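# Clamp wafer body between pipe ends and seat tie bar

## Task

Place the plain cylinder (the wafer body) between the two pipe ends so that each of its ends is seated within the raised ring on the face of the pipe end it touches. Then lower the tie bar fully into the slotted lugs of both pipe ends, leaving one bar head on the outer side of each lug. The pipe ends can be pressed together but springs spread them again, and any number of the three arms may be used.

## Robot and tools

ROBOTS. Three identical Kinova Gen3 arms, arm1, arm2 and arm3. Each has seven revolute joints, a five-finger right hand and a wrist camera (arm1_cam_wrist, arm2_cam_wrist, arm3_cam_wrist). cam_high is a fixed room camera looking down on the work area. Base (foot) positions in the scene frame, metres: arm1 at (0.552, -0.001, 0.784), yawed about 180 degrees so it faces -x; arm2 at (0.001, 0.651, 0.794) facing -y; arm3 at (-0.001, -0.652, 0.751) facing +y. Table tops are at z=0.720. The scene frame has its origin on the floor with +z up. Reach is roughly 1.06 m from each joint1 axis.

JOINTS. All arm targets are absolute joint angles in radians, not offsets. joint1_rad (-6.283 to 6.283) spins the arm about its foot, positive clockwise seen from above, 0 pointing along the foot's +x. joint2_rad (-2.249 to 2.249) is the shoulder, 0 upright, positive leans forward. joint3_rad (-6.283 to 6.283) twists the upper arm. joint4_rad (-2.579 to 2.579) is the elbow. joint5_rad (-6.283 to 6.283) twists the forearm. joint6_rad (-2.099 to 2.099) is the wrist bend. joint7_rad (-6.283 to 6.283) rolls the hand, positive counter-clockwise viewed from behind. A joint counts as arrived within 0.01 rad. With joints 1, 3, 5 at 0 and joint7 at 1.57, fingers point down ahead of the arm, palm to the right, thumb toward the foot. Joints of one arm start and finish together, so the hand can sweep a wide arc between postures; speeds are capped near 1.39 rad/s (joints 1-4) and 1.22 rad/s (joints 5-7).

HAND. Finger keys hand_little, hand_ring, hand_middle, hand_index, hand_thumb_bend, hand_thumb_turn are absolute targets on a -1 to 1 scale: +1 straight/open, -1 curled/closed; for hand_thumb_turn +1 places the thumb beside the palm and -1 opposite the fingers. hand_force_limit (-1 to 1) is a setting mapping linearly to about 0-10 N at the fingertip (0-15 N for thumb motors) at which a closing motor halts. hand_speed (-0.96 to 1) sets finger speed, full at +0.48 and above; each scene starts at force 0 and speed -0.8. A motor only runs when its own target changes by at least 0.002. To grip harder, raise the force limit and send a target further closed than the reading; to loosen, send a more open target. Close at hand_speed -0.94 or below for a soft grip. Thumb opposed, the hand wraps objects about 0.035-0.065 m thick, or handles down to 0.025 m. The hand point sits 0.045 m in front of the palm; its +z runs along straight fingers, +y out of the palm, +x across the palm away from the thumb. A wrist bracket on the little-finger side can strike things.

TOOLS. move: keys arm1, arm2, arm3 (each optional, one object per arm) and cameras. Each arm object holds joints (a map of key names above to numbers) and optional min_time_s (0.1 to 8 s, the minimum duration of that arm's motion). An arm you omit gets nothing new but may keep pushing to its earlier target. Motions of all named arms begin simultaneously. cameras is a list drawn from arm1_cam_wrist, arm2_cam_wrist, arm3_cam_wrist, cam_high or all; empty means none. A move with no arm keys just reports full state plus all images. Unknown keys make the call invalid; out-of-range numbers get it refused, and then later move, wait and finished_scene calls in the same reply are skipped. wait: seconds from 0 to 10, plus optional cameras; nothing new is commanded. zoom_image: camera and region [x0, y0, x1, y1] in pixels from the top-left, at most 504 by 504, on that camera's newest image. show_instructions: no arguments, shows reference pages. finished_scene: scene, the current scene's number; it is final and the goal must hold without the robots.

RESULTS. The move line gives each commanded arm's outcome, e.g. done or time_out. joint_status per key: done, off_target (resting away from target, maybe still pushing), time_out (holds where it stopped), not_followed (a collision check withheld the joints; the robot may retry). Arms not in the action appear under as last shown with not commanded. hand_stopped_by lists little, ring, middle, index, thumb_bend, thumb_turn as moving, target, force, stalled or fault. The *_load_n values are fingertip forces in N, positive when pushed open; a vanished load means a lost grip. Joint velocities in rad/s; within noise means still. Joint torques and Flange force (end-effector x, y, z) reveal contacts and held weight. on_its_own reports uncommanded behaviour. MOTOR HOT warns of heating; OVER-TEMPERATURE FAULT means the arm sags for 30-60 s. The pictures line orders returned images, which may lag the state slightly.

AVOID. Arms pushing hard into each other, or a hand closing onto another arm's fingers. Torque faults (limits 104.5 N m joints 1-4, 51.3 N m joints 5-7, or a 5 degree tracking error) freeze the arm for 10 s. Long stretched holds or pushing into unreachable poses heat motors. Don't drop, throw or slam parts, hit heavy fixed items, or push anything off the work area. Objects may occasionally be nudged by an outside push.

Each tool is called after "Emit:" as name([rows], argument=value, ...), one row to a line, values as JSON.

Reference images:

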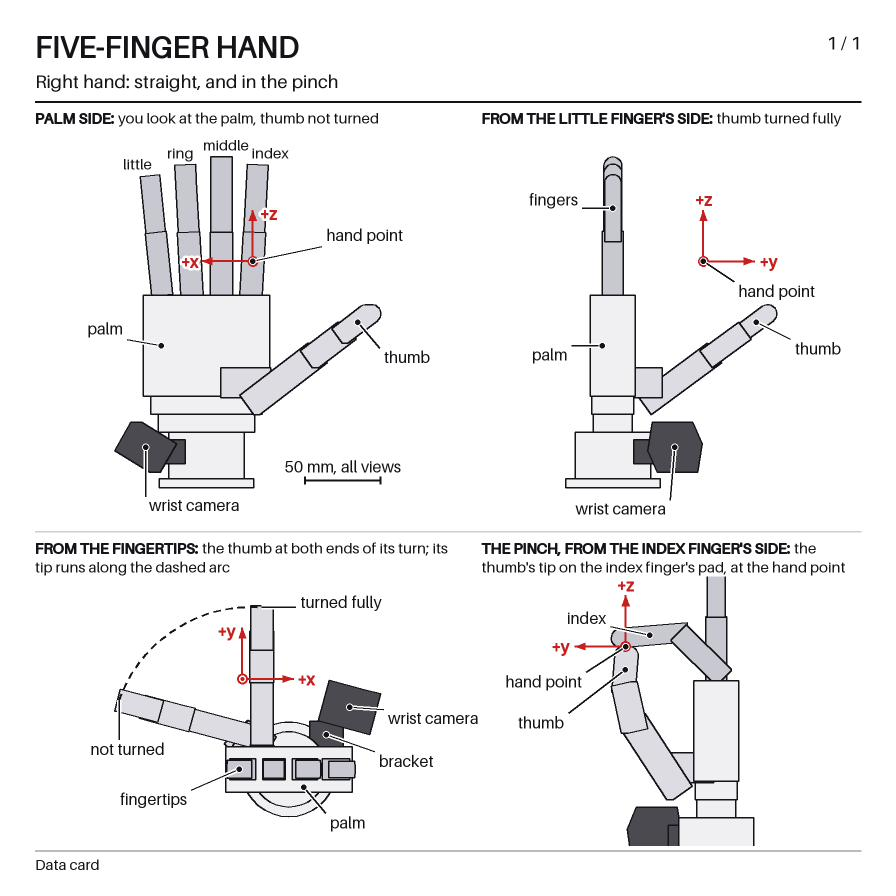

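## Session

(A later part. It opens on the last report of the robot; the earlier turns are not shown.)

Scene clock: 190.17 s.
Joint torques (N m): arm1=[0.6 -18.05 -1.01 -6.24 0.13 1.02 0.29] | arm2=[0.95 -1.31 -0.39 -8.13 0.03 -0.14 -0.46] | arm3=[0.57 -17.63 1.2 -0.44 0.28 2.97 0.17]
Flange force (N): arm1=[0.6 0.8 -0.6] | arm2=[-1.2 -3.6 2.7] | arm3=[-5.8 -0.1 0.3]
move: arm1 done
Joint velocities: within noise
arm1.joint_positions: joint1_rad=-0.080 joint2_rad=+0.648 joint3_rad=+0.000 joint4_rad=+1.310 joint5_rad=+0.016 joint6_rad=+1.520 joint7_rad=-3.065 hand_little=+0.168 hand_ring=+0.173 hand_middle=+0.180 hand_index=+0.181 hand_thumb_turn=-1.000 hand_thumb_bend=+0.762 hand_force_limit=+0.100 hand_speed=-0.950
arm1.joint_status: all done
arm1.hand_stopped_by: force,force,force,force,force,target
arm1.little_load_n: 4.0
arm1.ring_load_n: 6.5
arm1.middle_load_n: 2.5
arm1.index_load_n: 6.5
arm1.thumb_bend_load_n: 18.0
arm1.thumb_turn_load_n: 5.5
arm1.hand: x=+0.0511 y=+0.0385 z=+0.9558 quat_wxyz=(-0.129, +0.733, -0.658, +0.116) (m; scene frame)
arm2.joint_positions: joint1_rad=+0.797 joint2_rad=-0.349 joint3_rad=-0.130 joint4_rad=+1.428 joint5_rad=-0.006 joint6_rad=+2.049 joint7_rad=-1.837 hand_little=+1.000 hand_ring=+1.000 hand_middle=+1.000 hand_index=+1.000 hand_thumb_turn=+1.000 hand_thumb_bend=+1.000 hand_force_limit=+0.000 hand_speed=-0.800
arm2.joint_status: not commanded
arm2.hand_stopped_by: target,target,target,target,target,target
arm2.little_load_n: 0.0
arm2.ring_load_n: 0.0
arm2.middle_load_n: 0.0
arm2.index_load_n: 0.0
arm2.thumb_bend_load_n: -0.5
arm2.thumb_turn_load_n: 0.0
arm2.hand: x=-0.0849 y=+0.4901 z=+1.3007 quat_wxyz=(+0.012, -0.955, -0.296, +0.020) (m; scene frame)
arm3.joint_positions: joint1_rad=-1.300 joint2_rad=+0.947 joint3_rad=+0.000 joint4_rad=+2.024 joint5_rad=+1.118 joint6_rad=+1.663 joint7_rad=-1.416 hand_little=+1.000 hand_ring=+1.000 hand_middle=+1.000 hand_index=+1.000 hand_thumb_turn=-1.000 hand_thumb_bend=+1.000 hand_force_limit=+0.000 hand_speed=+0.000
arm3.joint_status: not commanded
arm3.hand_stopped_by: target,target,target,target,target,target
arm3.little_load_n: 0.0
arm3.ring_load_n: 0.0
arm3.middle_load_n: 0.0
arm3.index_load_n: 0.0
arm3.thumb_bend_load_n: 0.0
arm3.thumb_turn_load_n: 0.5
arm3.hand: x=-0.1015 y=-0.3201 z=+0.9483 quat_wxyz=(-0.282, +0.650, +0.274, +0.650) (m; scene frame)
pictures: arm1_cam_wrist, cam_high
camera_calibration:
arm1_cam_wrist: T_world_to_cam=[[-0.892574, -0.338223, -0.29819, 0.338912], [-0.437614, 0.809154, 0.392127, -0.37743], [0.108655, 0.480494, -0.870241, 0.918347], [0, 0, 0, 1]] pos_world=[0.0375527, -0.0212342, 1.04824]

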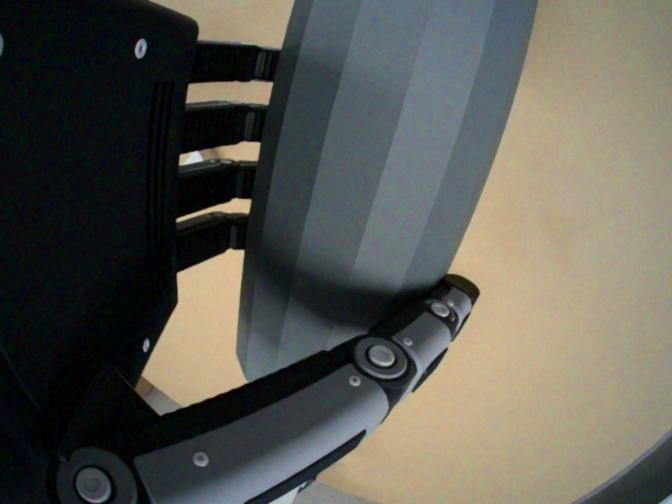

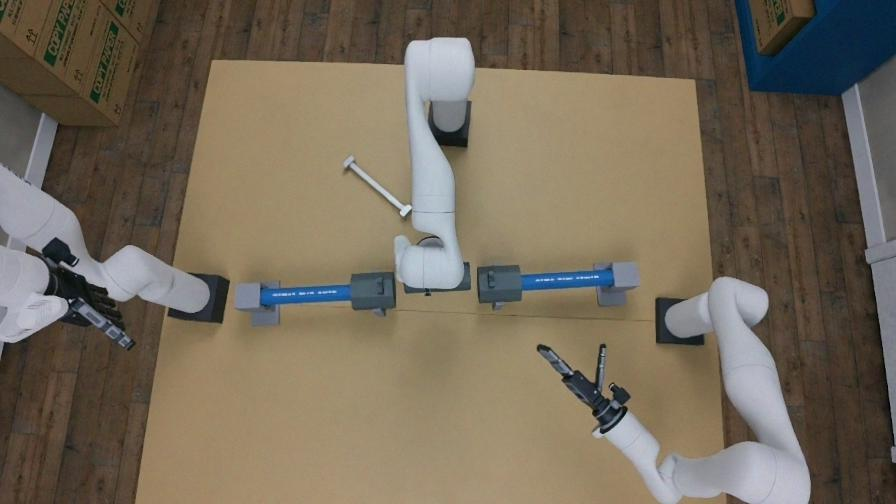

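Emit:
move(arm1={"joints":{"joint1_rad":-0.0826,"joint2_rad":0.8077,"joint3_rad":0,"joint4_rad":1.454,"joint5_rad":0.016,"joint6_rad":1.2172,"joint7_rad":-3.0722},"min_time_s":3}, cameras=["all"])

Emit:
zoom_image(camera="cam_high", region=[330, 200, 560, 340])

Scene clock: 196.93 s.
Joint torques (N m): arm1=[0.63 -19.07 -0.93 -4.93 0.16 1.04 0.27] | arm2=[0.96 -1.3 -0.4 -8.13 0.04 -0.12 -0.43] | arm3=[0.58 -17.55 1.26 -0.48 0.28 2.95 0.17]
Flange force (N): arm1=[0.6 1.0 -0.4] | arm2=[-1.2 -3.5 2.8] | arm3=[-5.6 0.0 0.3]
move: arm1 done
Joint velocities: within noise
arm1.joint_positions: joint1_rad=-0.083 joint2_rad=+0.808 joint3_rad=+0.000 joint4_rad=+1.454 joint5_rad=+0.016 joint6_rad=+1.217 joint7_rad=-3.072 hand_little=+0.168 hand_ring=+0.173 hand_middle=+0.180 hand_index=+0.181 hand_thumb_turn=-1.000 hand_thumb_bend=+0.762 hand_force_limit=+0.100 hand_speed=-0.950
arm1.joint_status: all done
arm1.hand_stopped_by: force,force,force,force,force,target
arm1.little_load_n: 4.5
arm1.ring_load_n: 6.5
arm1.middle_load_n: 2.5
arm1.index_load_n: 6.5
arm1.thumb_bend_load_n: 17.5
arm1.thumb_turn_load_n: 5.5
arm1.hand: x=+0.0512 y=+0.0386 z=+0.8298 quat_wxyz=(-0.129, +0.733, -0.658, +0.116) (m; scene frame)
arm2, arm3: as last shown
arm2.thumb_bend_load_n: 0.0
arm3.thumb_bend_load_n: -0.5
pictures: arm1_cam_wrist, arm2_cam_wrist, arm3_cam_wrist, cam_high
camera_calibration:
arm1_cam_wrist: T_world_to_cam=[[-0.892675, -0.337997, -0.298145, 0.301397], [-0.437382, 0.809296, 0.392093, -0.327951], [0.108761, 0.480414, -0.870272, 0.808709], [0, 0, 0, 1]] pos_world=[0.037653, -0.0212345, 0.922244]
arm3_cam_wrist: T_world_to_cam=[[0.679083, -0.695283, 0.235429, -0.380263], [-0.220533, -0.499144, -0.837986, 0.61063], [0.700151, 0.517142, -0.492294, 0.81741], [0, 0, 0, 1]] pos_world=[-0.179416, -0.382315, 1.00363]

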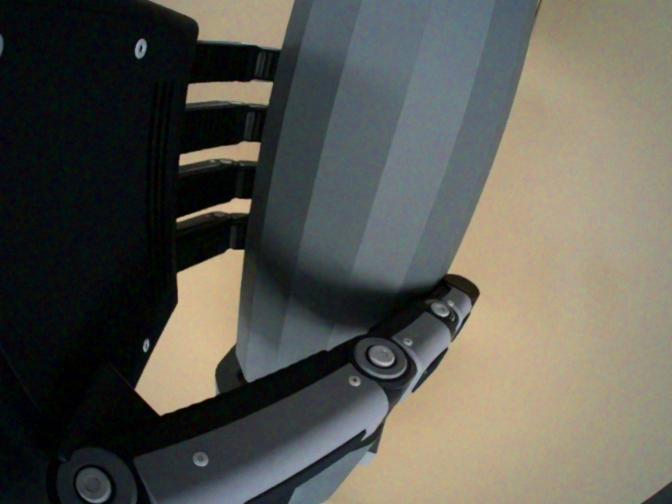

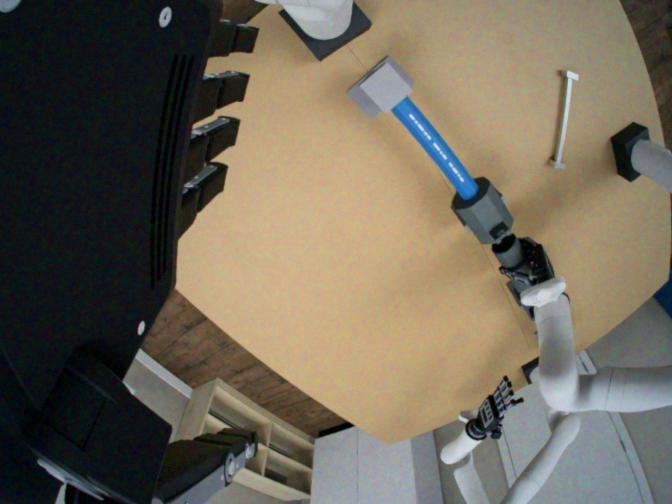

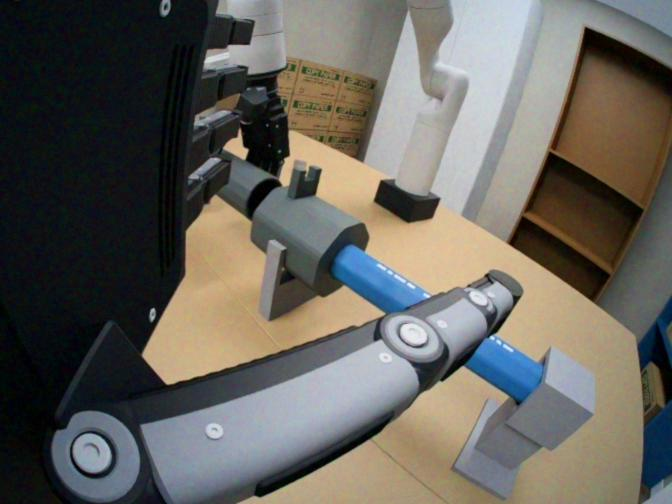

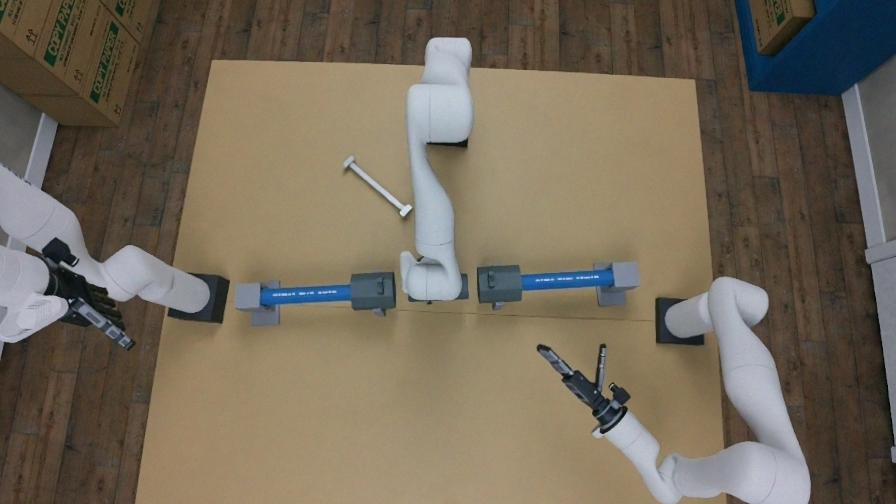

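Scaled by 2.191 from the camera's 896x504 image, which has a finer 1280x720 frame.

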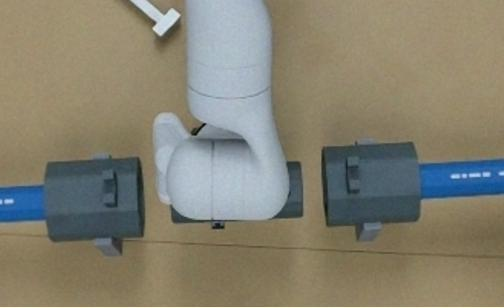

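Emit:
zoom_image(camera="cam_high", region=[340, 250, 430, 320])

Emit:
zoom_image(camera="cam_high", region=[450, 250, 540, 320])

Emit:
zoom_image(camera="arm3_cam_wrist", region=[190, 130, 400, 330])

Emit:
zoom_image(camera="arm2_cam_wrist", region=[430, 160, 570, 300])

Scaled by 5.600 from the camera's 896x504 image, which has a finer 1280x720 frame.

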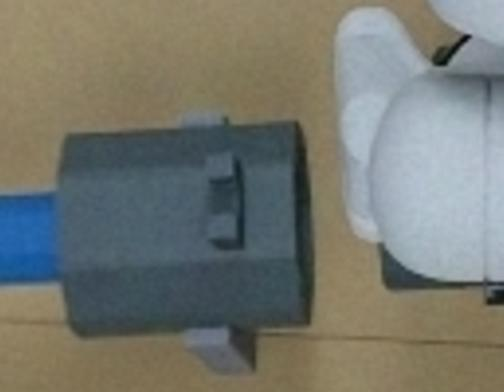

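Scaled by 5.600 from the camera's 896x504 image, which has a finer 1280x720 frame.

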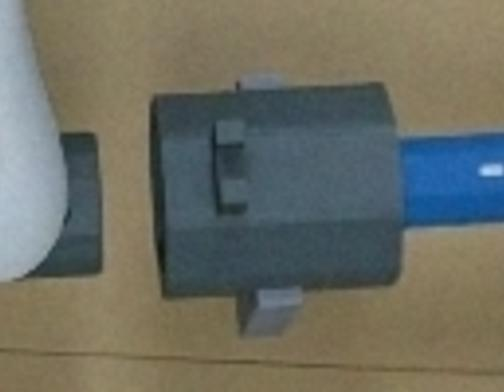

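Scaled by 2.400 from the camera's 672x504 image, which has a finer 960x720 frame.

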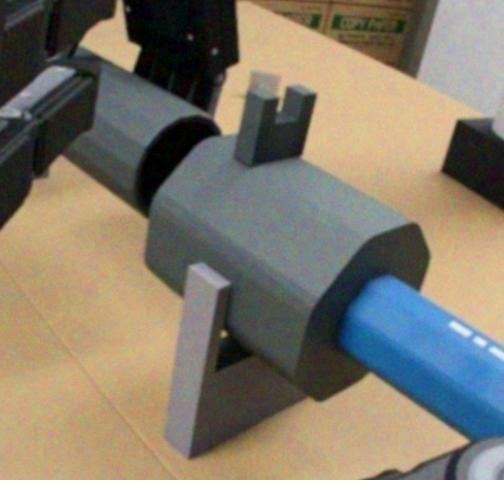

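Scaled by 3.600 from the camera's 672x504 image, which has a finer 960x720 frame.

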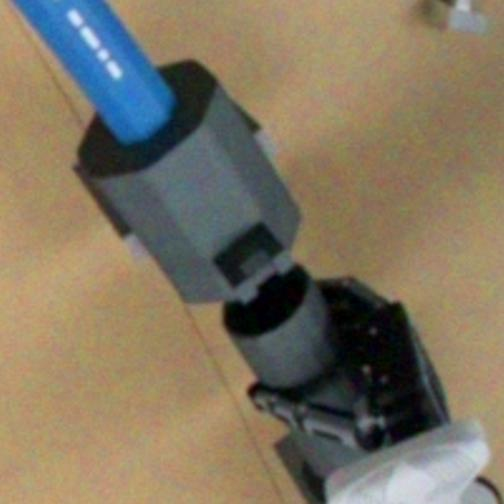

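Emit:
zoom_image(camera="cam_high", region=[400, 280, 480, 310])

Scaled by 6.300 from the camera's 896x504 image, which has a finer 1280x720 frame.

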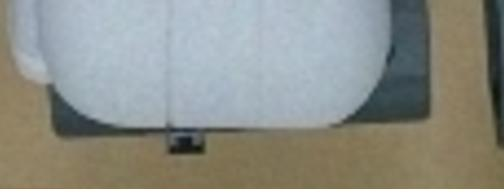

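Emit:
move(arm3={"joints":{"joint1_rad":-0.8302,"joint2_rad":1.4438,"joint3_rad":0,"joint4_rad":1.1847,"joint5_rad":1.5095,"joint6_rad":1.6197,"joint7_rad":-1.0477},"min_time_s":3}, cameras=["arm3_cam_wrist","cam_high"])

Scene clock: 206.93 s.
Joint torques (N m): arm1=[0.61 -19.12 -0.89 -4.92 0.14 0.98 0.32] | arm2=[1 -1.3 -0.41 -8.13 0.05 -0.13 -0.45] | arm3=[0.43 -24.56 1.94 -3.78 1.13 2.65 0.14]
Flange force (N): arm1=[0.6 1.3 -0.5] | arm2=[-1.2 -3.6 2.8] | arm3=[-4.4 -2.6 0.2]
move: arm3 done
Joint velocities: within noise
arm1, arm2: as last shown
arm1.little_load_n: 4.0
arm3.joint_positions: joint1_rad=-0.830 joint2_rad=+1.444 joint3_rad=+0.000 joint4_rad=+1.185 joint5_rad=+1.509 joint6_rad=+1.620 joint7_rad=-1.048 hand_little=+1.000 hand_ring=+1.000 hand_middle=+1.000 hand_index=+1.000 hand_thumb_turn=-1.000 hand_thumb_bend=+1.000 hand_force_limit=+0.000 hand_speed=+0.000
arm3.joint_status: all done
arm3.hand_stopped_by: target,target,target,target,target,target
arm3.little_load_n: 0.0
arm3.ring_load_n: 0.5
arm3.middle_load_n: 0.0
arm3.index_load_n: 0.0
arm3.thumb_bend_load_n: 0.0
arm3.thumb_turn_load_n: 0.0
arm3.hand: x=-0.1116 y=-0.0685 z=+0.7913 quat_wxyz=(-0.250, +0.662, +0.250, +0.662) (m; scene frame)
pictures: arm3_cam_wrist, cam_high
camera_calibration:
arm3_cam_wrist: T_world_to_cam=[[0.616117, -0.748294, 0.245878, -0.180478], [-0.260046, -0.487908, -0.83326, 0.595064], [0.743489, 0.449446, -0.495199, 0.619611], [0, 0, 0, 1]] pos_world=[-0.194735, -0.123196, 0.847049]

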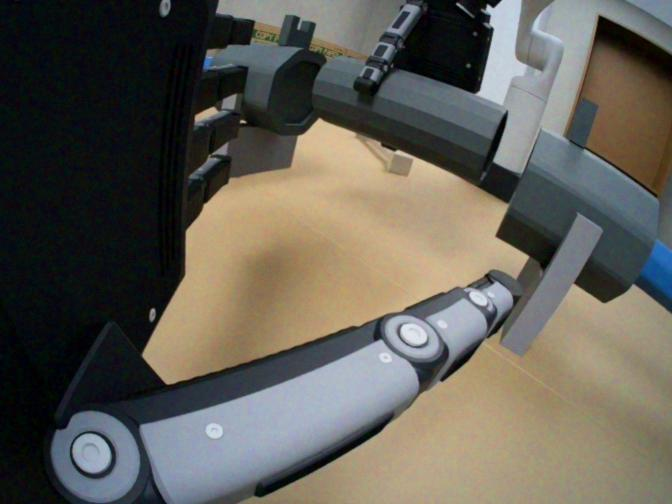

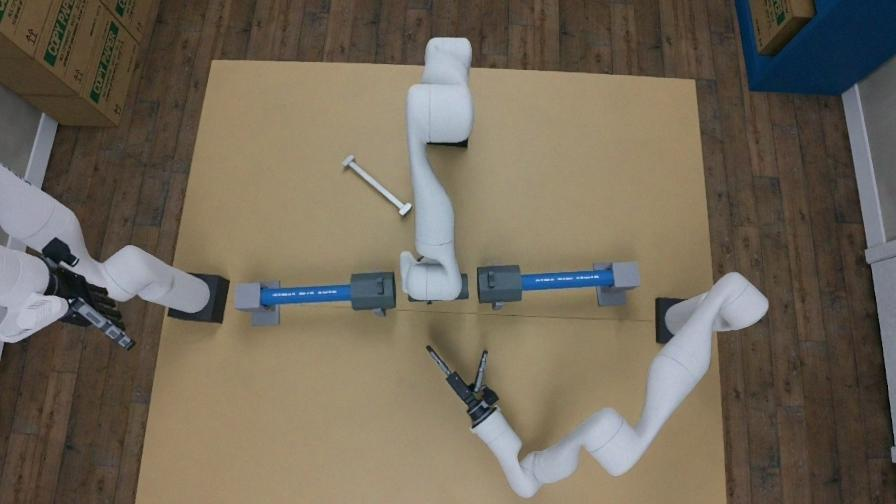

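Emit:
zoom_image(camera="arm3_cam_wrist", region=[200, 0, 440, 200])

Emit:
zoom_image(camera="arm3_cam_wrist", region=[440, 80, 672, 320])

Scaled by 2.100 from the camera's 672x504 image, which has a finer 960x720 frame.

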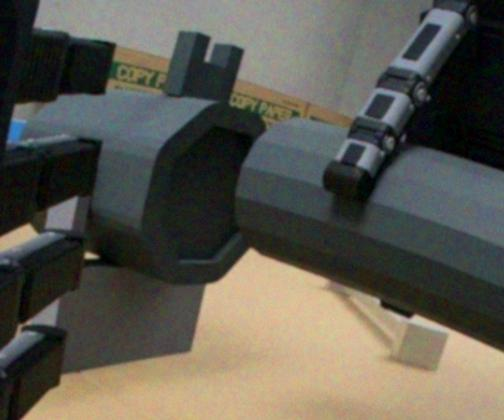

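Scaled by 2.100 from the camera's 672x504 image, which has a finer 960x720 frame.

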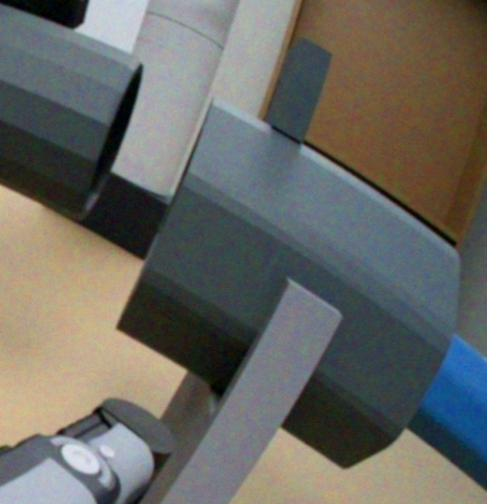

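Emit:
move(arm1={"joints":{"joint1_rad":-0.0766,"joint2_rad":0.8264,"joint3_rad":0,"joint4_rad":1.4709,"joint5_rad":0.0184,"joint6_rad":1.1817,"joint7_rad":-3.068},"min_time_s":1.5}, cameras=["arm3_cam_wrist","cam_high"])

Emit:
zoom_image(camera="arm3_cam_wrist", region=[200, 0, 440, 200])

Emit:
zoom_image(camera="arm3_cam_wrist", region=[440, 80, 672, 320])

Emit:
zoom_image(camera="cam_high", region=[390, 260, 490, 320])

Scene clock: 212.37 s.
Joint torques (N m): arm1=[0.62 -19.16 -0.85 -4.72 0.14 1.02 0.29] | arm2=[0.96 -1.32 -0.42 -8.16 0.05 -0.13 -0.46] | arm3=[0.37 -24.59 2.03 -3.8 1.14 2.64 0.13]
Flange force (N): arm1=[0.6 1.2 -0.4] | arm2=[-1.2 -3.7 2.8] | arm3=[-4.4 -2.5 0.2]
move: arm1 done
Joint velocities: within noise
arm1.joint_positions: joint1_rad=-0.077 joint2_rad=+0.826 joint3_rad=+0.000 joint4_rad=+1.471 joint5_rad=+0.018 joint6_rad=+1.182 joint7_rad=-3.068 hand_little=+0.168 hand_ring=+0.173 hand_middle=+0.180 hand_index=+0.181 hand_thumb_turn=-1.000 hand_thumb_bend=+0.762 hand_force_limit=+0.100 hand_speed=-0.950
arm1.joint_status: all done
arm1.hand_stopped_by: force,force,force,force,force,target
arm1.little_load_n: 4.5
arm1.ring_load_n: 6.5
arm1.middle_load_n: 2.5
arm1.index_load_n: 6.5
arm1.thumb_bend_load_n: 17.5
arm1.thumb_turn_load_n: 5.5
arm1.hand: x=+0.0534 y=+0.0421 z=+0.8156 quat_wxyz=(-0.130, +0.733, -0.658, +0.116) (m; scene frame)
arm2, arm3: as last shown
arm3.ring_load_n: 0.0
arm3.thumb_bend_load_n: 0.5
pictures: arm3_cam_wrist, cam_high
camera_calibration:
arm3_cam_wrist: T_world_to_cam=[[0.616117, -0.748294, 0.245878, -0.180478], [-0.260046, -0.487908, -0.83326, 0.595064], [0.743489, 0.449446, -0.495199, 0.619611], [0, 0, 0, 1]] pos_world=[-0.194735, -0.123196, 0.847049]

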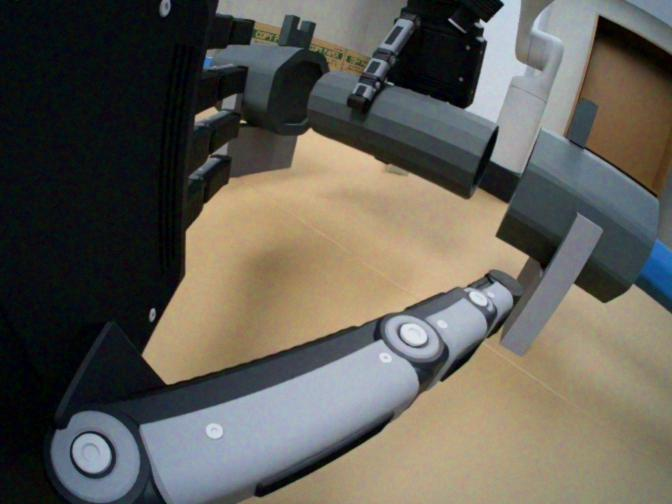

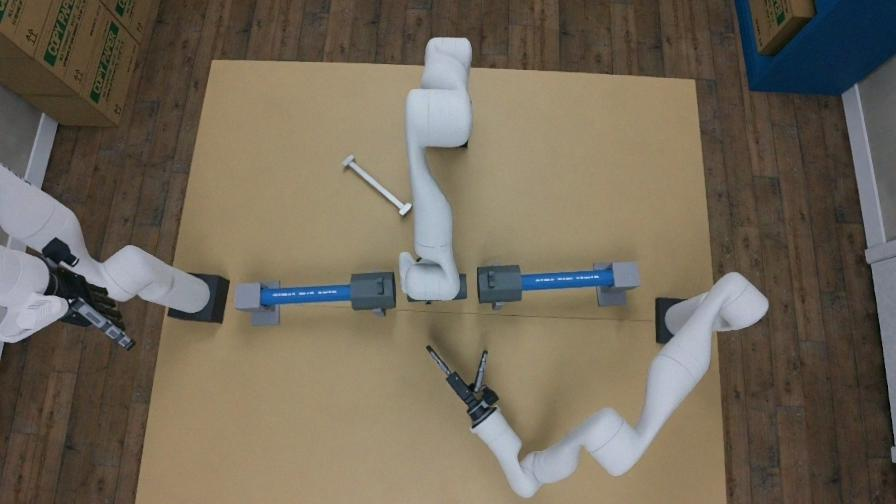

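Scaled by 2.100 from the camera's 672x504 image, which has a finer 960x720 frame.

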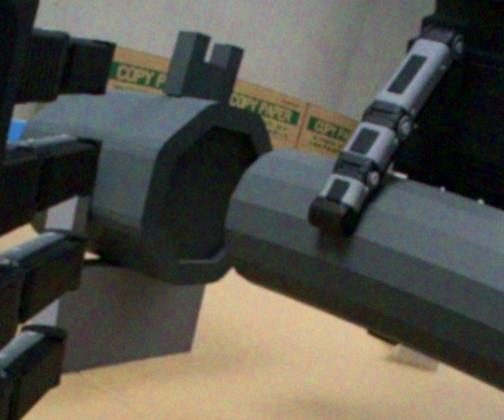

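Scaled by 2.100 from the camera's 672x504 image, which has a finer 960x720 frame.

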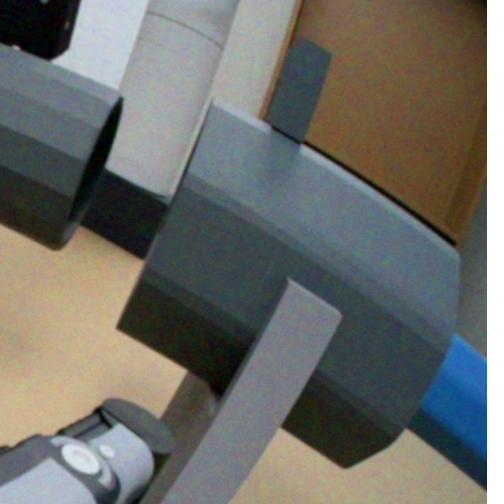

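Scaled by 5.040 from the camera's 896x504 image, which has a finer 1280x720 frame.

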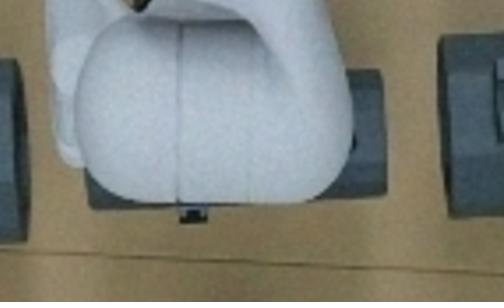

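Emit:
move(arm2={"joints":{"joint1_rad":0.4312,"joint2_rad":1.028,"joint3_rad":0,"joint4_rad":1.8127,"joint5_rad":-1.0234,"joint6_rad":1.7404,"joint7_rad":1.3104,"hand_speed":0,"hand_force_limit":0,"hand_little":-0.9,"hand_ring":-0.9,"hand_middle":-0.9,"hand_index":-0.9},"min_time_s":4}, cameras=["arm2_cam_wrist","cam_high"])

Scene clock: 230.87 s.
Joint torques (N m): arm1=[0.59 -19.09 -0.97 -4.79 0.11 0.99 0.31] | arm2=[1.05 -17.85 -1.91 -2.22 -0.69 2.47 -0.49] | arm3=[0.22 -24.64 1.87 -3.82 1.09 2.65 0.15]
Flange force (N): arm1=[0.6 0.9 -0.4] | arm2=[0.7 3.6 3.5] | arm3=[-4.5 -2.5 0.6]
move: arm2 done
Joint velocities: within noise
arm1, arm3: as last shown
arm1.little_load_n: 4.0
arm2.joint_positions: joint1_rad=+0.431 joint2_rad=+1.028 joint3_rad=+0.000 joint4_rad=+1.813 joint5_rad=-1.023 joint6_rad=+1.740 joint7_rad=+1.310 hand_little=-0.900 hand_ring=-0.900 hand_middle=-0.900 hand_index=-0.900 hand_thumb_turn=+1.000 hand_thumb_bend=+1.000 hand_force_limit=+0.000 hand_speed=+0.000
arm2.joint_status: all done
arm2.hand_stopped_by: target,target,target,target,target,target
arm2.little_load_n: 0.0
arm2.ring_load_n: 0.0
arm2.middle_load_n: 0.0
arm2.index_load_n: 0.0
arm2.thumb_bend_load_n: 0.0
arm2.thumb_turn_load_n: 0.0
arm2.hand: x=+0.0920 y=+0.3513 z=+1.0304 quat_wxyz=(-0.706, +0.037, -0.706, -0.038) (m; scene frame)
arm3.thumb_bend_load_n: 0.0
pictures: arm2_cam_wrist, cam_high
camera_calibration:
arm2_cam_wrist: T_world_to_cam=[[-0.127021, 0.946331, -0.297194, -0.0204763], [-0.502183, 0.197029, 0.842017, -0.889006], [0.855382, 0.256199, 0.450204, -0.519834], [0, 0, 0, 1]] pos_world=[-0.00438781, 0.327718, 0.976504]

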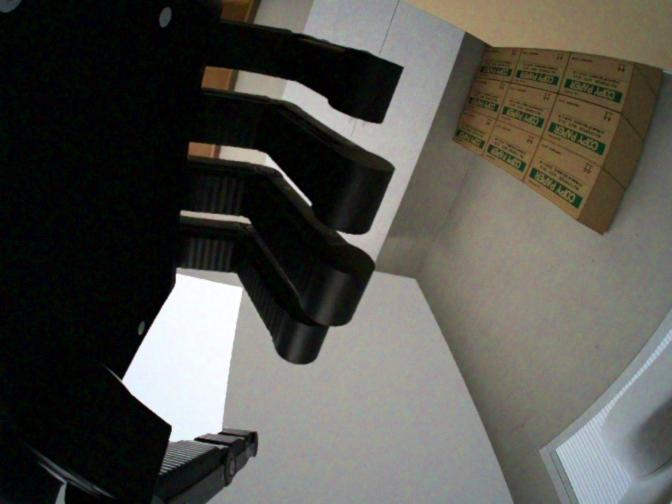

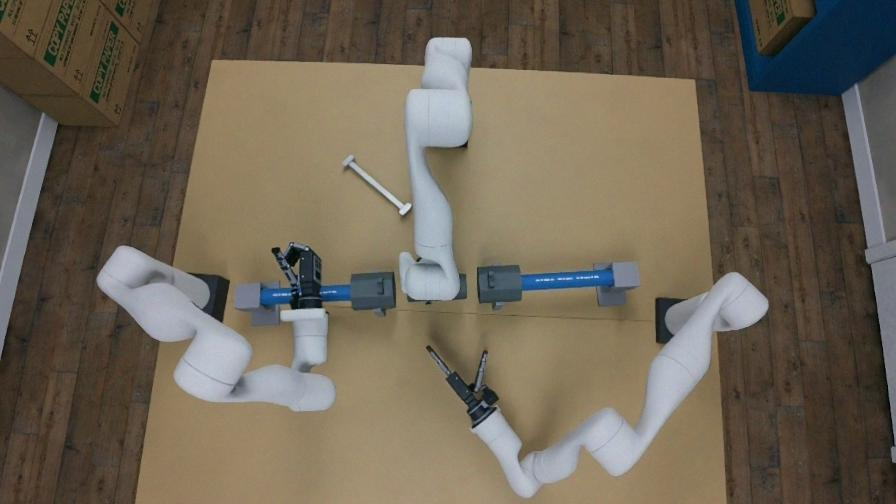

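Emit:
move(arm2={"joints":{"joint1_rad":0.43,"joint2_rad":1.2637,"joint3_rad":0,"joint4_rad":1.7135,"joint5_rad":-1.0088,"joint6_rad":1.6682,"joint7_rad":1.4273},"min_time_s":3}, cameras=["arm2_cam_wrist","cam_high"])

Emit:
zoom_image(camera="cam_high", region=[260, 220, 420, 340])

Scene clock: 234.60 s.
Joint torques (N m): arm1=[0.63 -19.1 -0.92 -4.7 0.12 1.02 0.3] | arm2=[1.07 -18.65 -2.09 -1.14 -0.4 2.54 -0.47] | arm3=[0.35 -24.59 1.89 -3.86 1.09 2.61 0.14]
Flange force (N): arm1=[0.6 1.2 -0.5] | arm2=[-0.5 3.7 3.5] | arm3=[-4.4 -2.2 0.3]
move: arm2 done
Joint velocities: within noise
arm1, arm3: as last shown
arm1.little_load_n: 4.5
arm2.joint_positions: joint1_rad=+0.430 joint2_rad=+1.264 joint3_rad=+0.000 joint4_rad=+1.713 joint5_rad=-1.009 joint6_rad=+1.668 joint7_rad=+1.427 hand_little=-0.900 hand_ring=-0.900 hand_middle=-0.900 hand_index=-0.900 hand_thumb_turn=+1.000 hand_thumb_bend=+1.000 hand_force_limit=+0.000 hand_speed=+0.000
arm2.joint_status: all done
arm2.hand_stopped_by: target,target,target,target,target,target
arm2.little_load_n: 0.0
arm2.ring_load_n: 0.0
arm2.middle_load_n: 0.0
arm2.index_load_n: 0.0
arm2.thumb_bend_load_n: 0.0
arm2.thumb_turn_load_n: 0.0
arm2.hand: x=+0.0921 y=+0.3515 z=+0.9304 quat_wxyz=(-0.706, +0.037, -0.706, -0.038) (m; scene frame)
pictures: arm2_cam_wrist, cam_high
camera_calibration:
arm2_cam_wrist: T_world_to_cam=[[-0.12723, 0.9463, -0.297203, -0.0503672], [-0.502205, 0.196933, 0.842026, -0.804821], [0.855338, 0.256388, 0.45018, -0.474905], [0, 0, 0, 1]] pos_world=[-0.00438839, 0.327918, 0.876504]

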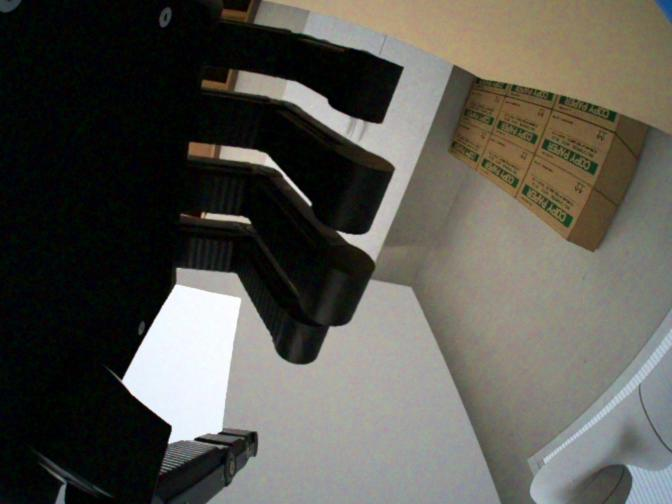

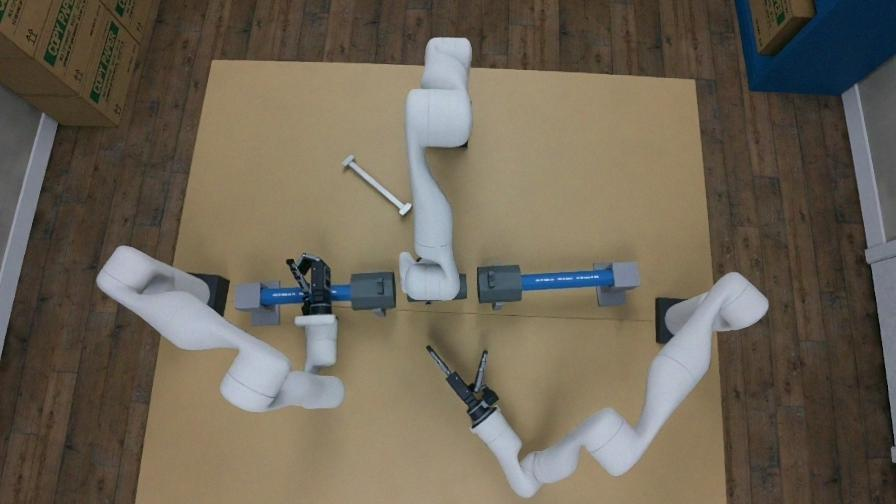

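Scaled by 3.150 from the camera's 896x504 image, which has a finer 1280x720 frame.

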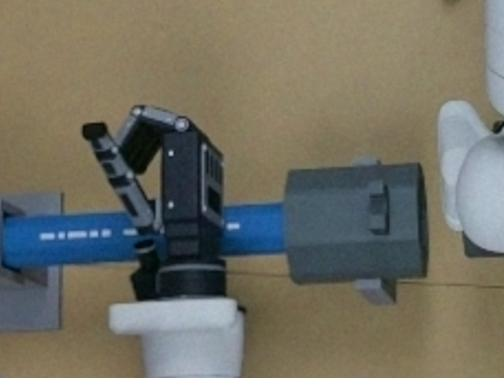

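Emit:
move(cameras=["arm3_cam_wrist"])

Emit:
zoom_image(camera="arm3_cam_wrist", region=[180, 0, 340, 130])

Scene clock: 235.10 s.
Joint torques (N m): arm1=[0.66 -19.12 -0.87 -4.71 0.15 1 0.31] | arm2=[1.04 -18.64 -2.05 -1.16 -0.4 2.55 -0.47] | arm3=[0.31 -24.59 1.96 -3.78 1.12 2.63 0.12]
Flange force (N): arm1=[0.7 1.2 -0.5] | arm2=[-0.6 3.8 3.5] | arm3=[-4.5 -2.6 0.3]
Joint velocities: within noise
arm1.joint_positions: joint1_rad=-0.077 joint2_rad=+0.826 joint3_rad=+0.000 joint4_rad=+1.471 joint5_rad=+0.018 joint6_rad=+1.182 joint7_rad=-3.068 hand_little=+0.168 hand_ring=+0.173 hand_middle=+0.180 hand_index=+0.181 hand_thumb_turn=-1.000 hand_thumb_bend=+0.762 hand_force_limit=+0.100 hand_speed=-0.950
arm1.joint_status: not commanded
arm1.hand_stopped_by: force,force,force,force,force,target
arm1.little_load_n: 4.0
arm1.ring_load_n: 6.5
arm1.middle_load_n: 2.5
arm1.index_load_n: 6.5
arm1.thumb_bend_load_n: 18.0
arm1.thumb_turn_load_n: 5.5
arm1.hand: x=+0.0534 y=+0.0421 z=+0.8156 quat_wxyz=(-0.130, +0.733, -0.658, +0.116) (m; scene frame)
arm2.joint_positions: joint1_rad=+0.430 joint2_rad=+1.264 joint3_rad=+0.000 joint4_rad=+1.713 joint5_rad=-1.009 joint6_rad=+1.668 joint7_rad=+1.427 hand_little=-0.900 hand_ring=-0.900 hand_middle=-0.900 hand_index=-0.900 hand_thumb_turn=+1.000 hand_thumb_bend=+1.000 hand_force_limit=+0.000 hand_speed=+0.000
arm2.joint_status: all done
arm2.hand_stopped_by: target,target,target,target,target,target
arm2.little_load_n: 0.0
arm2.ring_load_n: 0.0
arm2.middle_load_n: 0.0
arm2.index_load_n: 0.0
arm2.thumb_bend_load_n: -0.5
arm2.thumb_turn_load_n: 0.0
arm2.hand: x=+0.0921 y=+0.3515 z=+0.9304 quat_wxyz=(-0.706, +0.037, -0.706, -0.038) (m; scene frame)
arm3.joint_positions: joint1_rad=-0.830 joint2_rad=+1.444 joint3_rad=+0.000 joint4_rad=+1.185 joint5_rad=+1.509 joint6_rad=+1.620 joint7_rad=-1.048 hand_little=+1.000 hand_ring=+1.000 hand_middle=+1.000 hand_index=+1.000 hand_thumb_turn=-1.000 hand_thumb_bend=+1.000 hand_force_limit=+0.000 hand_speed=+0.000
arm3.joint_status: not commanded
arm3.hand_stopped_by: target,target,target,target,target,target
arm3.little_load_n: 0.0
arm3.ring_load_n: 0.0
arm3.middle_load_n: 0.0
arm3.index_load_n: 0.0
arm3.thumb_bend_load_n: 0.0
arm3.thumb_turn_load_n: 0.0
arm3.hand: x=-0.1116 y=-0.0685 z=+0.7913 quat_wxyz=(-0.250, +0.662, +0.250, +0.662) (m; scene frame)
pictures: arm3_cam_wrist
camera_calibration:
arm3_cam_wrist: T_world_to_cam=[[0.616117, -0.748294, 0.245878, -0.180478], [-0.260046, -0.487908, -0.83326, 0.595064], [0.743489, 0.449446, -0.495199, 0.619611], [0, 0, 0, 1]] pos_world=[-0.194735, -0.123196, 0.847049]

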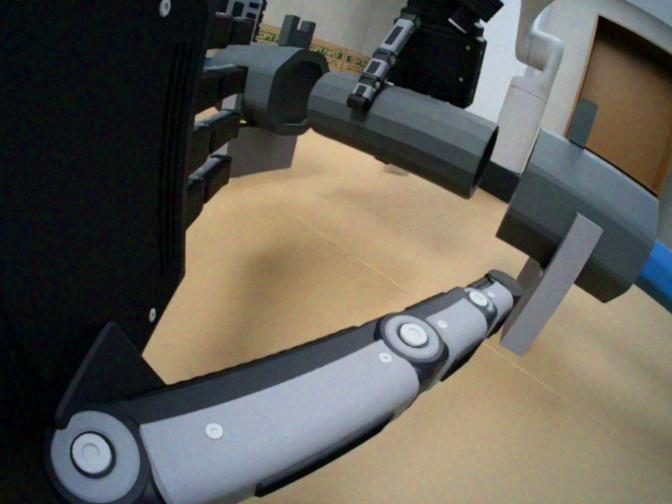

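Scaled by 3.150 from the camera's 672x504 image, which has a finer 960x720 frame.

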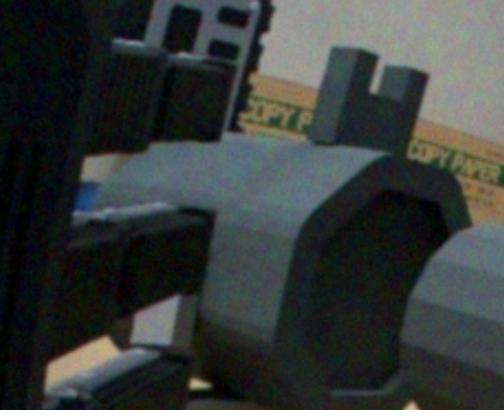

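Emit:
move(arm2={"joints":{"joint1_rad":0.4299,"joint2_rad":1.292,"joint3_rad":0,"joint4_rad":1.6966,"joint5_rad":-1.008,"joint6_rad":1.6621,"joint7_rad":1.4369},"min_time_s":1}, cameras=["cam_high"])

Emit:
move(arm2={"joints":{"joint1_rad":0.3863,"joint2_rad":1.3093,"joint3_rad":0,"joint4_rad":1.5772,"joint5_rad":-1.0618,"joint6_rad":1.7055,"joint7_rad":1.3435},"min_time_s":2}, cameras=["cam_high","arm3_cam_wrist"])

Emit:
zoom_image(camera="cam_high", region=[260, 220, 420, 340])

Emit:
zoom_image(camera="arm3_cam_wrist", region=[180, 0, 340, 130])

Scene clock: 239.87 s.
Joint torques (N m): arm1=[0.57 -19.12 -0.93 -4.76 0.12 1.02 0.27] | arm2=[1.08 -18.72 -2.11 -1.12 -0.39 2.53 -0.49] | arm3=[0.22 -24.6 1.94 -3.88 1.06 2.66 0.14]
Flange force (N): arm1=[0.5 1.0 -0.3] | arm2=[-0.7 4.0 3.6] | arm3=[-4.3 -2.2 0.6]
move: arm2 done
Joint velocities: within noise
arm1, arm3: as last shown
arm1.little_load_n: 4.5
arm2.joint_positions: joint1_rad=+0.430 joint2_rad=+1.292 joint3_rad=+0.000 joint4_rad=+1.697 joint5_rad=-1.008 joint6_rad=+1.662 joint7_rad=+1.437 hand_little=-0.900 hand_ring=-0.900 hand_middle=-0.900 hand_index=-0.900 hand_thumb_turn=+1.000 hand_thumb_bend=+1.000 hand_force_limit=+0.000 hand_speed=+0.000
arm2.joint_status: all done
arm2.hand_stopped_by: target,target,target,target,target,target
arm2.little_load_n: 0.0
arm2.ring_load_n: 0.0
arm2.middle_load_n: 0.0
arm2.index_load_n: 0.0
arm2.thumb_bend_load_n: 0.0
arm2.thumb_turn_load_n: 0.0
arm2.hand: x=+0.0920 y=+0.3515 z=+0.9185 quat_wxyz=(-0.706, +0.037, -0.706, -0.038) (m; scene frame)
pictures: cam_high

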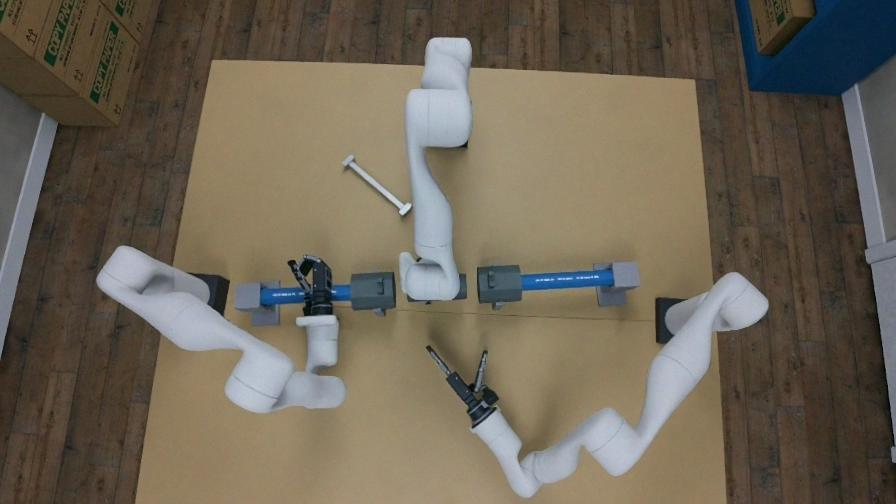

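Scene clock: 242.17 s.
Joint torques (N m): arm1=[0.57 -19.12 -0.84 -4.84 0.12 1.03 0.29] | arm2=[1.09 -19.68 -2.14 -1.95 -0.61 2.51 -0.47] | arm3=[0.35 -24.62 1.89 -3.79 1.11 2.67 0.2]
Flange force (N): arm1=[0.6 0.7 -0.1] | arm2=[-0.7 4.1 3.5] | arm3=[-4.6 -2.4 0.4]
move: arm2 done
Joint velocities: within noise
arm1, arm3: as last shown
arm1.ring_load_n: 7.0
arm2.joint_positions: joint1_rad=+0.386 joint2_rad=+1.309 joint3_rad=+0.000 joint4_rad=+1.577 joint5_rad=-1.062 joint6_rad=+1.705 joint7_rad=+1.343 hand_little=-0.900 hand_ring=-0.900 hand_middle=-0.900 hand_index=-0.900 hand_thumb_turn=+1.000 hand_thumb_bend=+1.000 hand_force_limit=+0.000 hand_speed=+0.000
arm2.joint_status: all done
arm2.hand_stopped_by: target,target,target,target,target,target
arm2.little_load_n: 0.0
arm2.ring_load_n: 0.0
arm2.middle_load_n: 0.0
arm2.index_load_n: 0.0
arm2.thumb_bend_load_n: 0.0
arm2.thumb_turn_load_n: 0.0
arm2.hand: x=+0.0960 y=+0.3114 z=+0.9178 quat_wxyz=(-0.706, +0.037, -0.706, -0.038) (m; scene frame)
pictures: arm3_cam_wrist, cam_high
camera_calibration:
arm3_cam_wrist: T_world_to_cam=[[0.616117, -0.748294, 0.245878, -0.180478], [-0.260046, -0.487908, -0.83326, 0.595064], [0.743489, 0.449446, -0.495199, 0.619611], [0, 0, 0, 1]] pos_world=[-0.194735, -0.123196, 0.847049]

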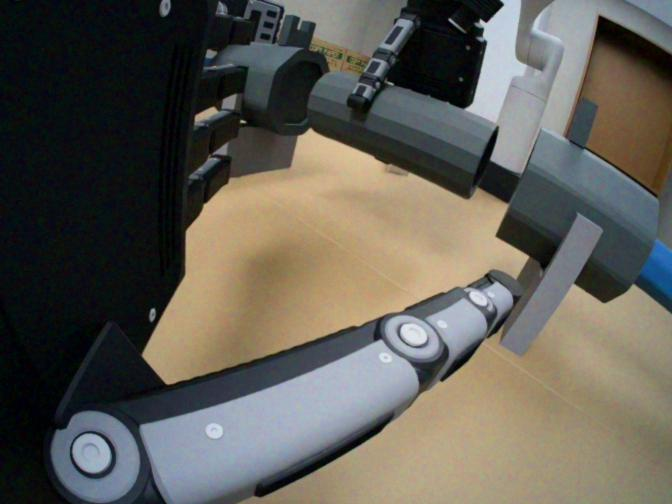

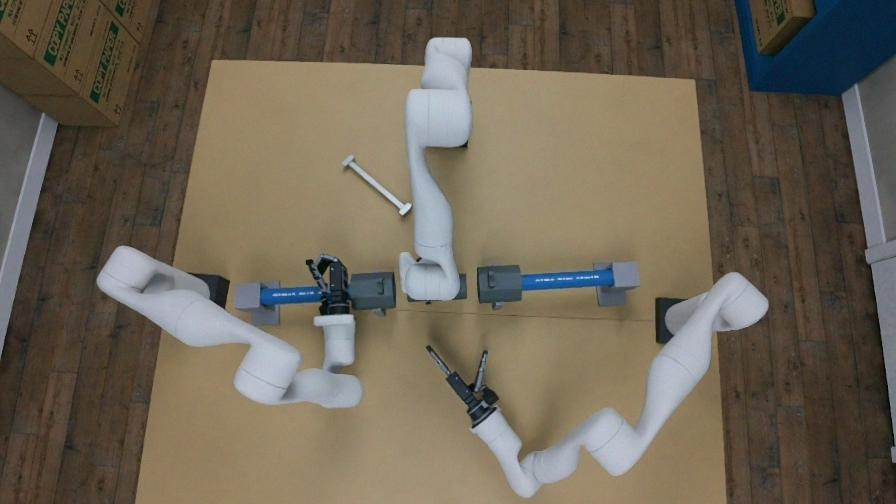

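Scaled by 3.150 from the camera's 896x504 image, which has a finer 1280x720 frame.

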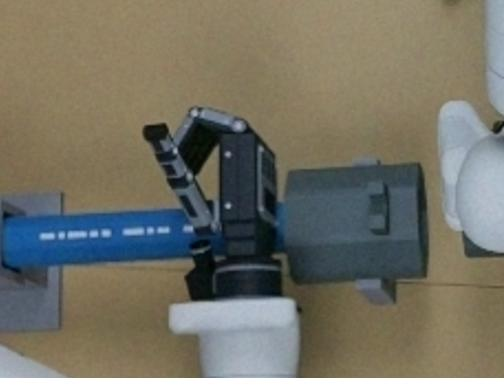

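Scaled by 3.150 from the camera's 672x504 image, which has a finer 960x720 frame.

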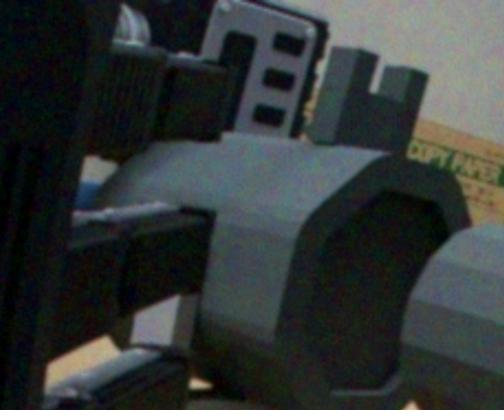

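Emit:
move(arm2={"joints":{"joint1_rad":0.3469,"joint2_rad":1.3333,"joint3_rad":0,"joint4_rad":1.4487,"joint5_rad":-1.1142,"joint6_rad":1.7446,"joint7_rad":1.2449},"min_time_s":4}, cameras=["cam_high","arm3_cam_wrist"])

Scene clock: 249.20 s.
Joint torques (N m): arm1=[0.6 -19.15 -0.97 -4.77 0.13 0.96 0.3] | arm2=[0.18 -22.96 -3.94 -4.74 -3.1 2.36 -0.26] | arm3=[0.31 -24.54 1.92 -3.79 1.14 2.62 0.14]
Flange force (N): arm1=[0.5 1.1 -0.4] | arm2=[1.6 12.4 1.4] | arm3=[-4.4 -2.5 0.3]
move: arm2 done
Joint velocities: within noise
arm1, arm3: as last shown
arm1.little_load_n: 4.0
arm1.ring_load_n: 6.5
arm1.index_load_n: 7.0
arm1.thumb_bend_load_n: 17.5
arm2.joint_positions: joint1_rad=+0.347 joint2_rad=+1.333 joint3_rad=+0.000 joint4_rad=+1.449 joint5_rad=-1.114 joint6_rad=+1.745 joint7_rad=+1.245 hand_little=-0.900 hand_ring=-0.900 hand_middle=-0.900 hand_index=-0.900 hand_thumb_turn=+1.000 hand_thumb_bend=+1.000 hand_force_limit=+0.000 hand_speed=+0.000
arm2.joint_status: all done
arm2.hand_stopped_by: target,target,target,target,target,target
arm2.little_load_n: 0.0
arm2.ring_load_n: 0.0
arm2.middle_load_n: 0.0
arm2.index_load_n: 0.0
arm2.thumb_bend_load_n: -0.5
arm2.thumb_turn_load_n: 0.0
arm2.hand: x=+0.1006 y=+0.2719 z=+0.9183 quat_wxyz=(-0.706, +0.037, -0.706, -0.038) (m; scene frame)
arm3.thumb_turn_load_n: 0.5
pictures: arm3_cam_wrist, cam_high
camera_calibration:
arm3_cam_wrist: T_world_to_cam=[[0.616117, -0.748294, 0.245878, -0.180478], [-0.260046, -0.487908, -0.83326, 0.595064], [0.743489, 0.449446, -0.495199, 0.619611], [0, 0, 0, 1]] pos_world=[-0.194735, -0.123196, 0.847049]

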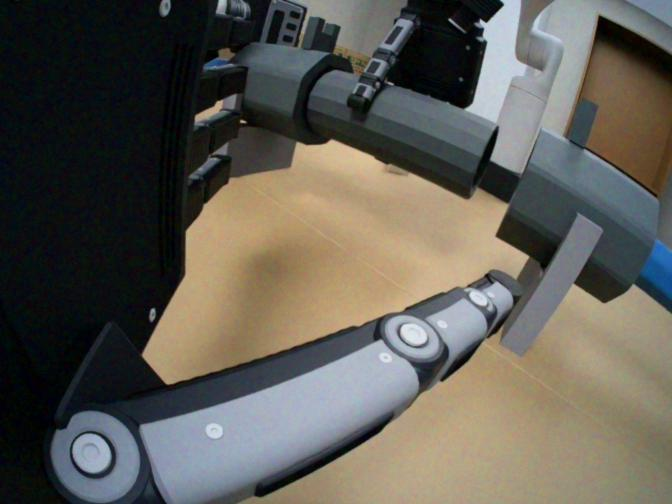

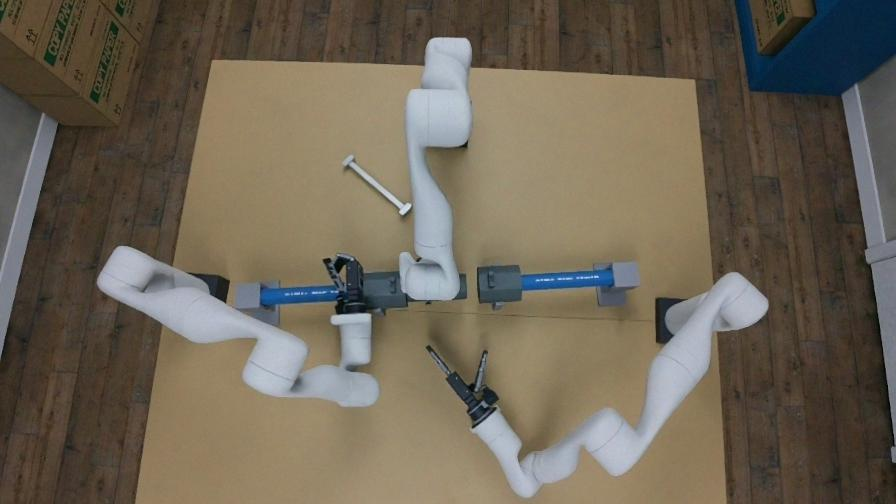

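Emit:
zoom_image(camera="cam_high", region=[320, 250, 540, 330])

Emit:
zoom_image(camera="arm3_cam_wrist", region=[200, 0, 420, 180])

Scaled by 2.291 from the camera's 896x504 image, which has a finer 1280x720 frame.

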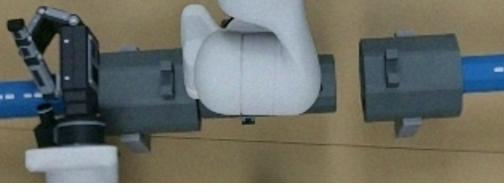

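Scaled by 2.291 from the camera's 672x504 image, which has a finer 960x720 frame.

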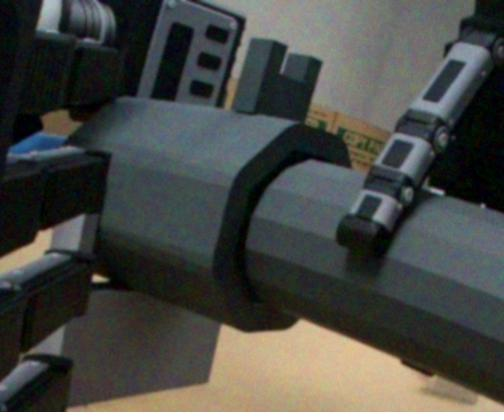

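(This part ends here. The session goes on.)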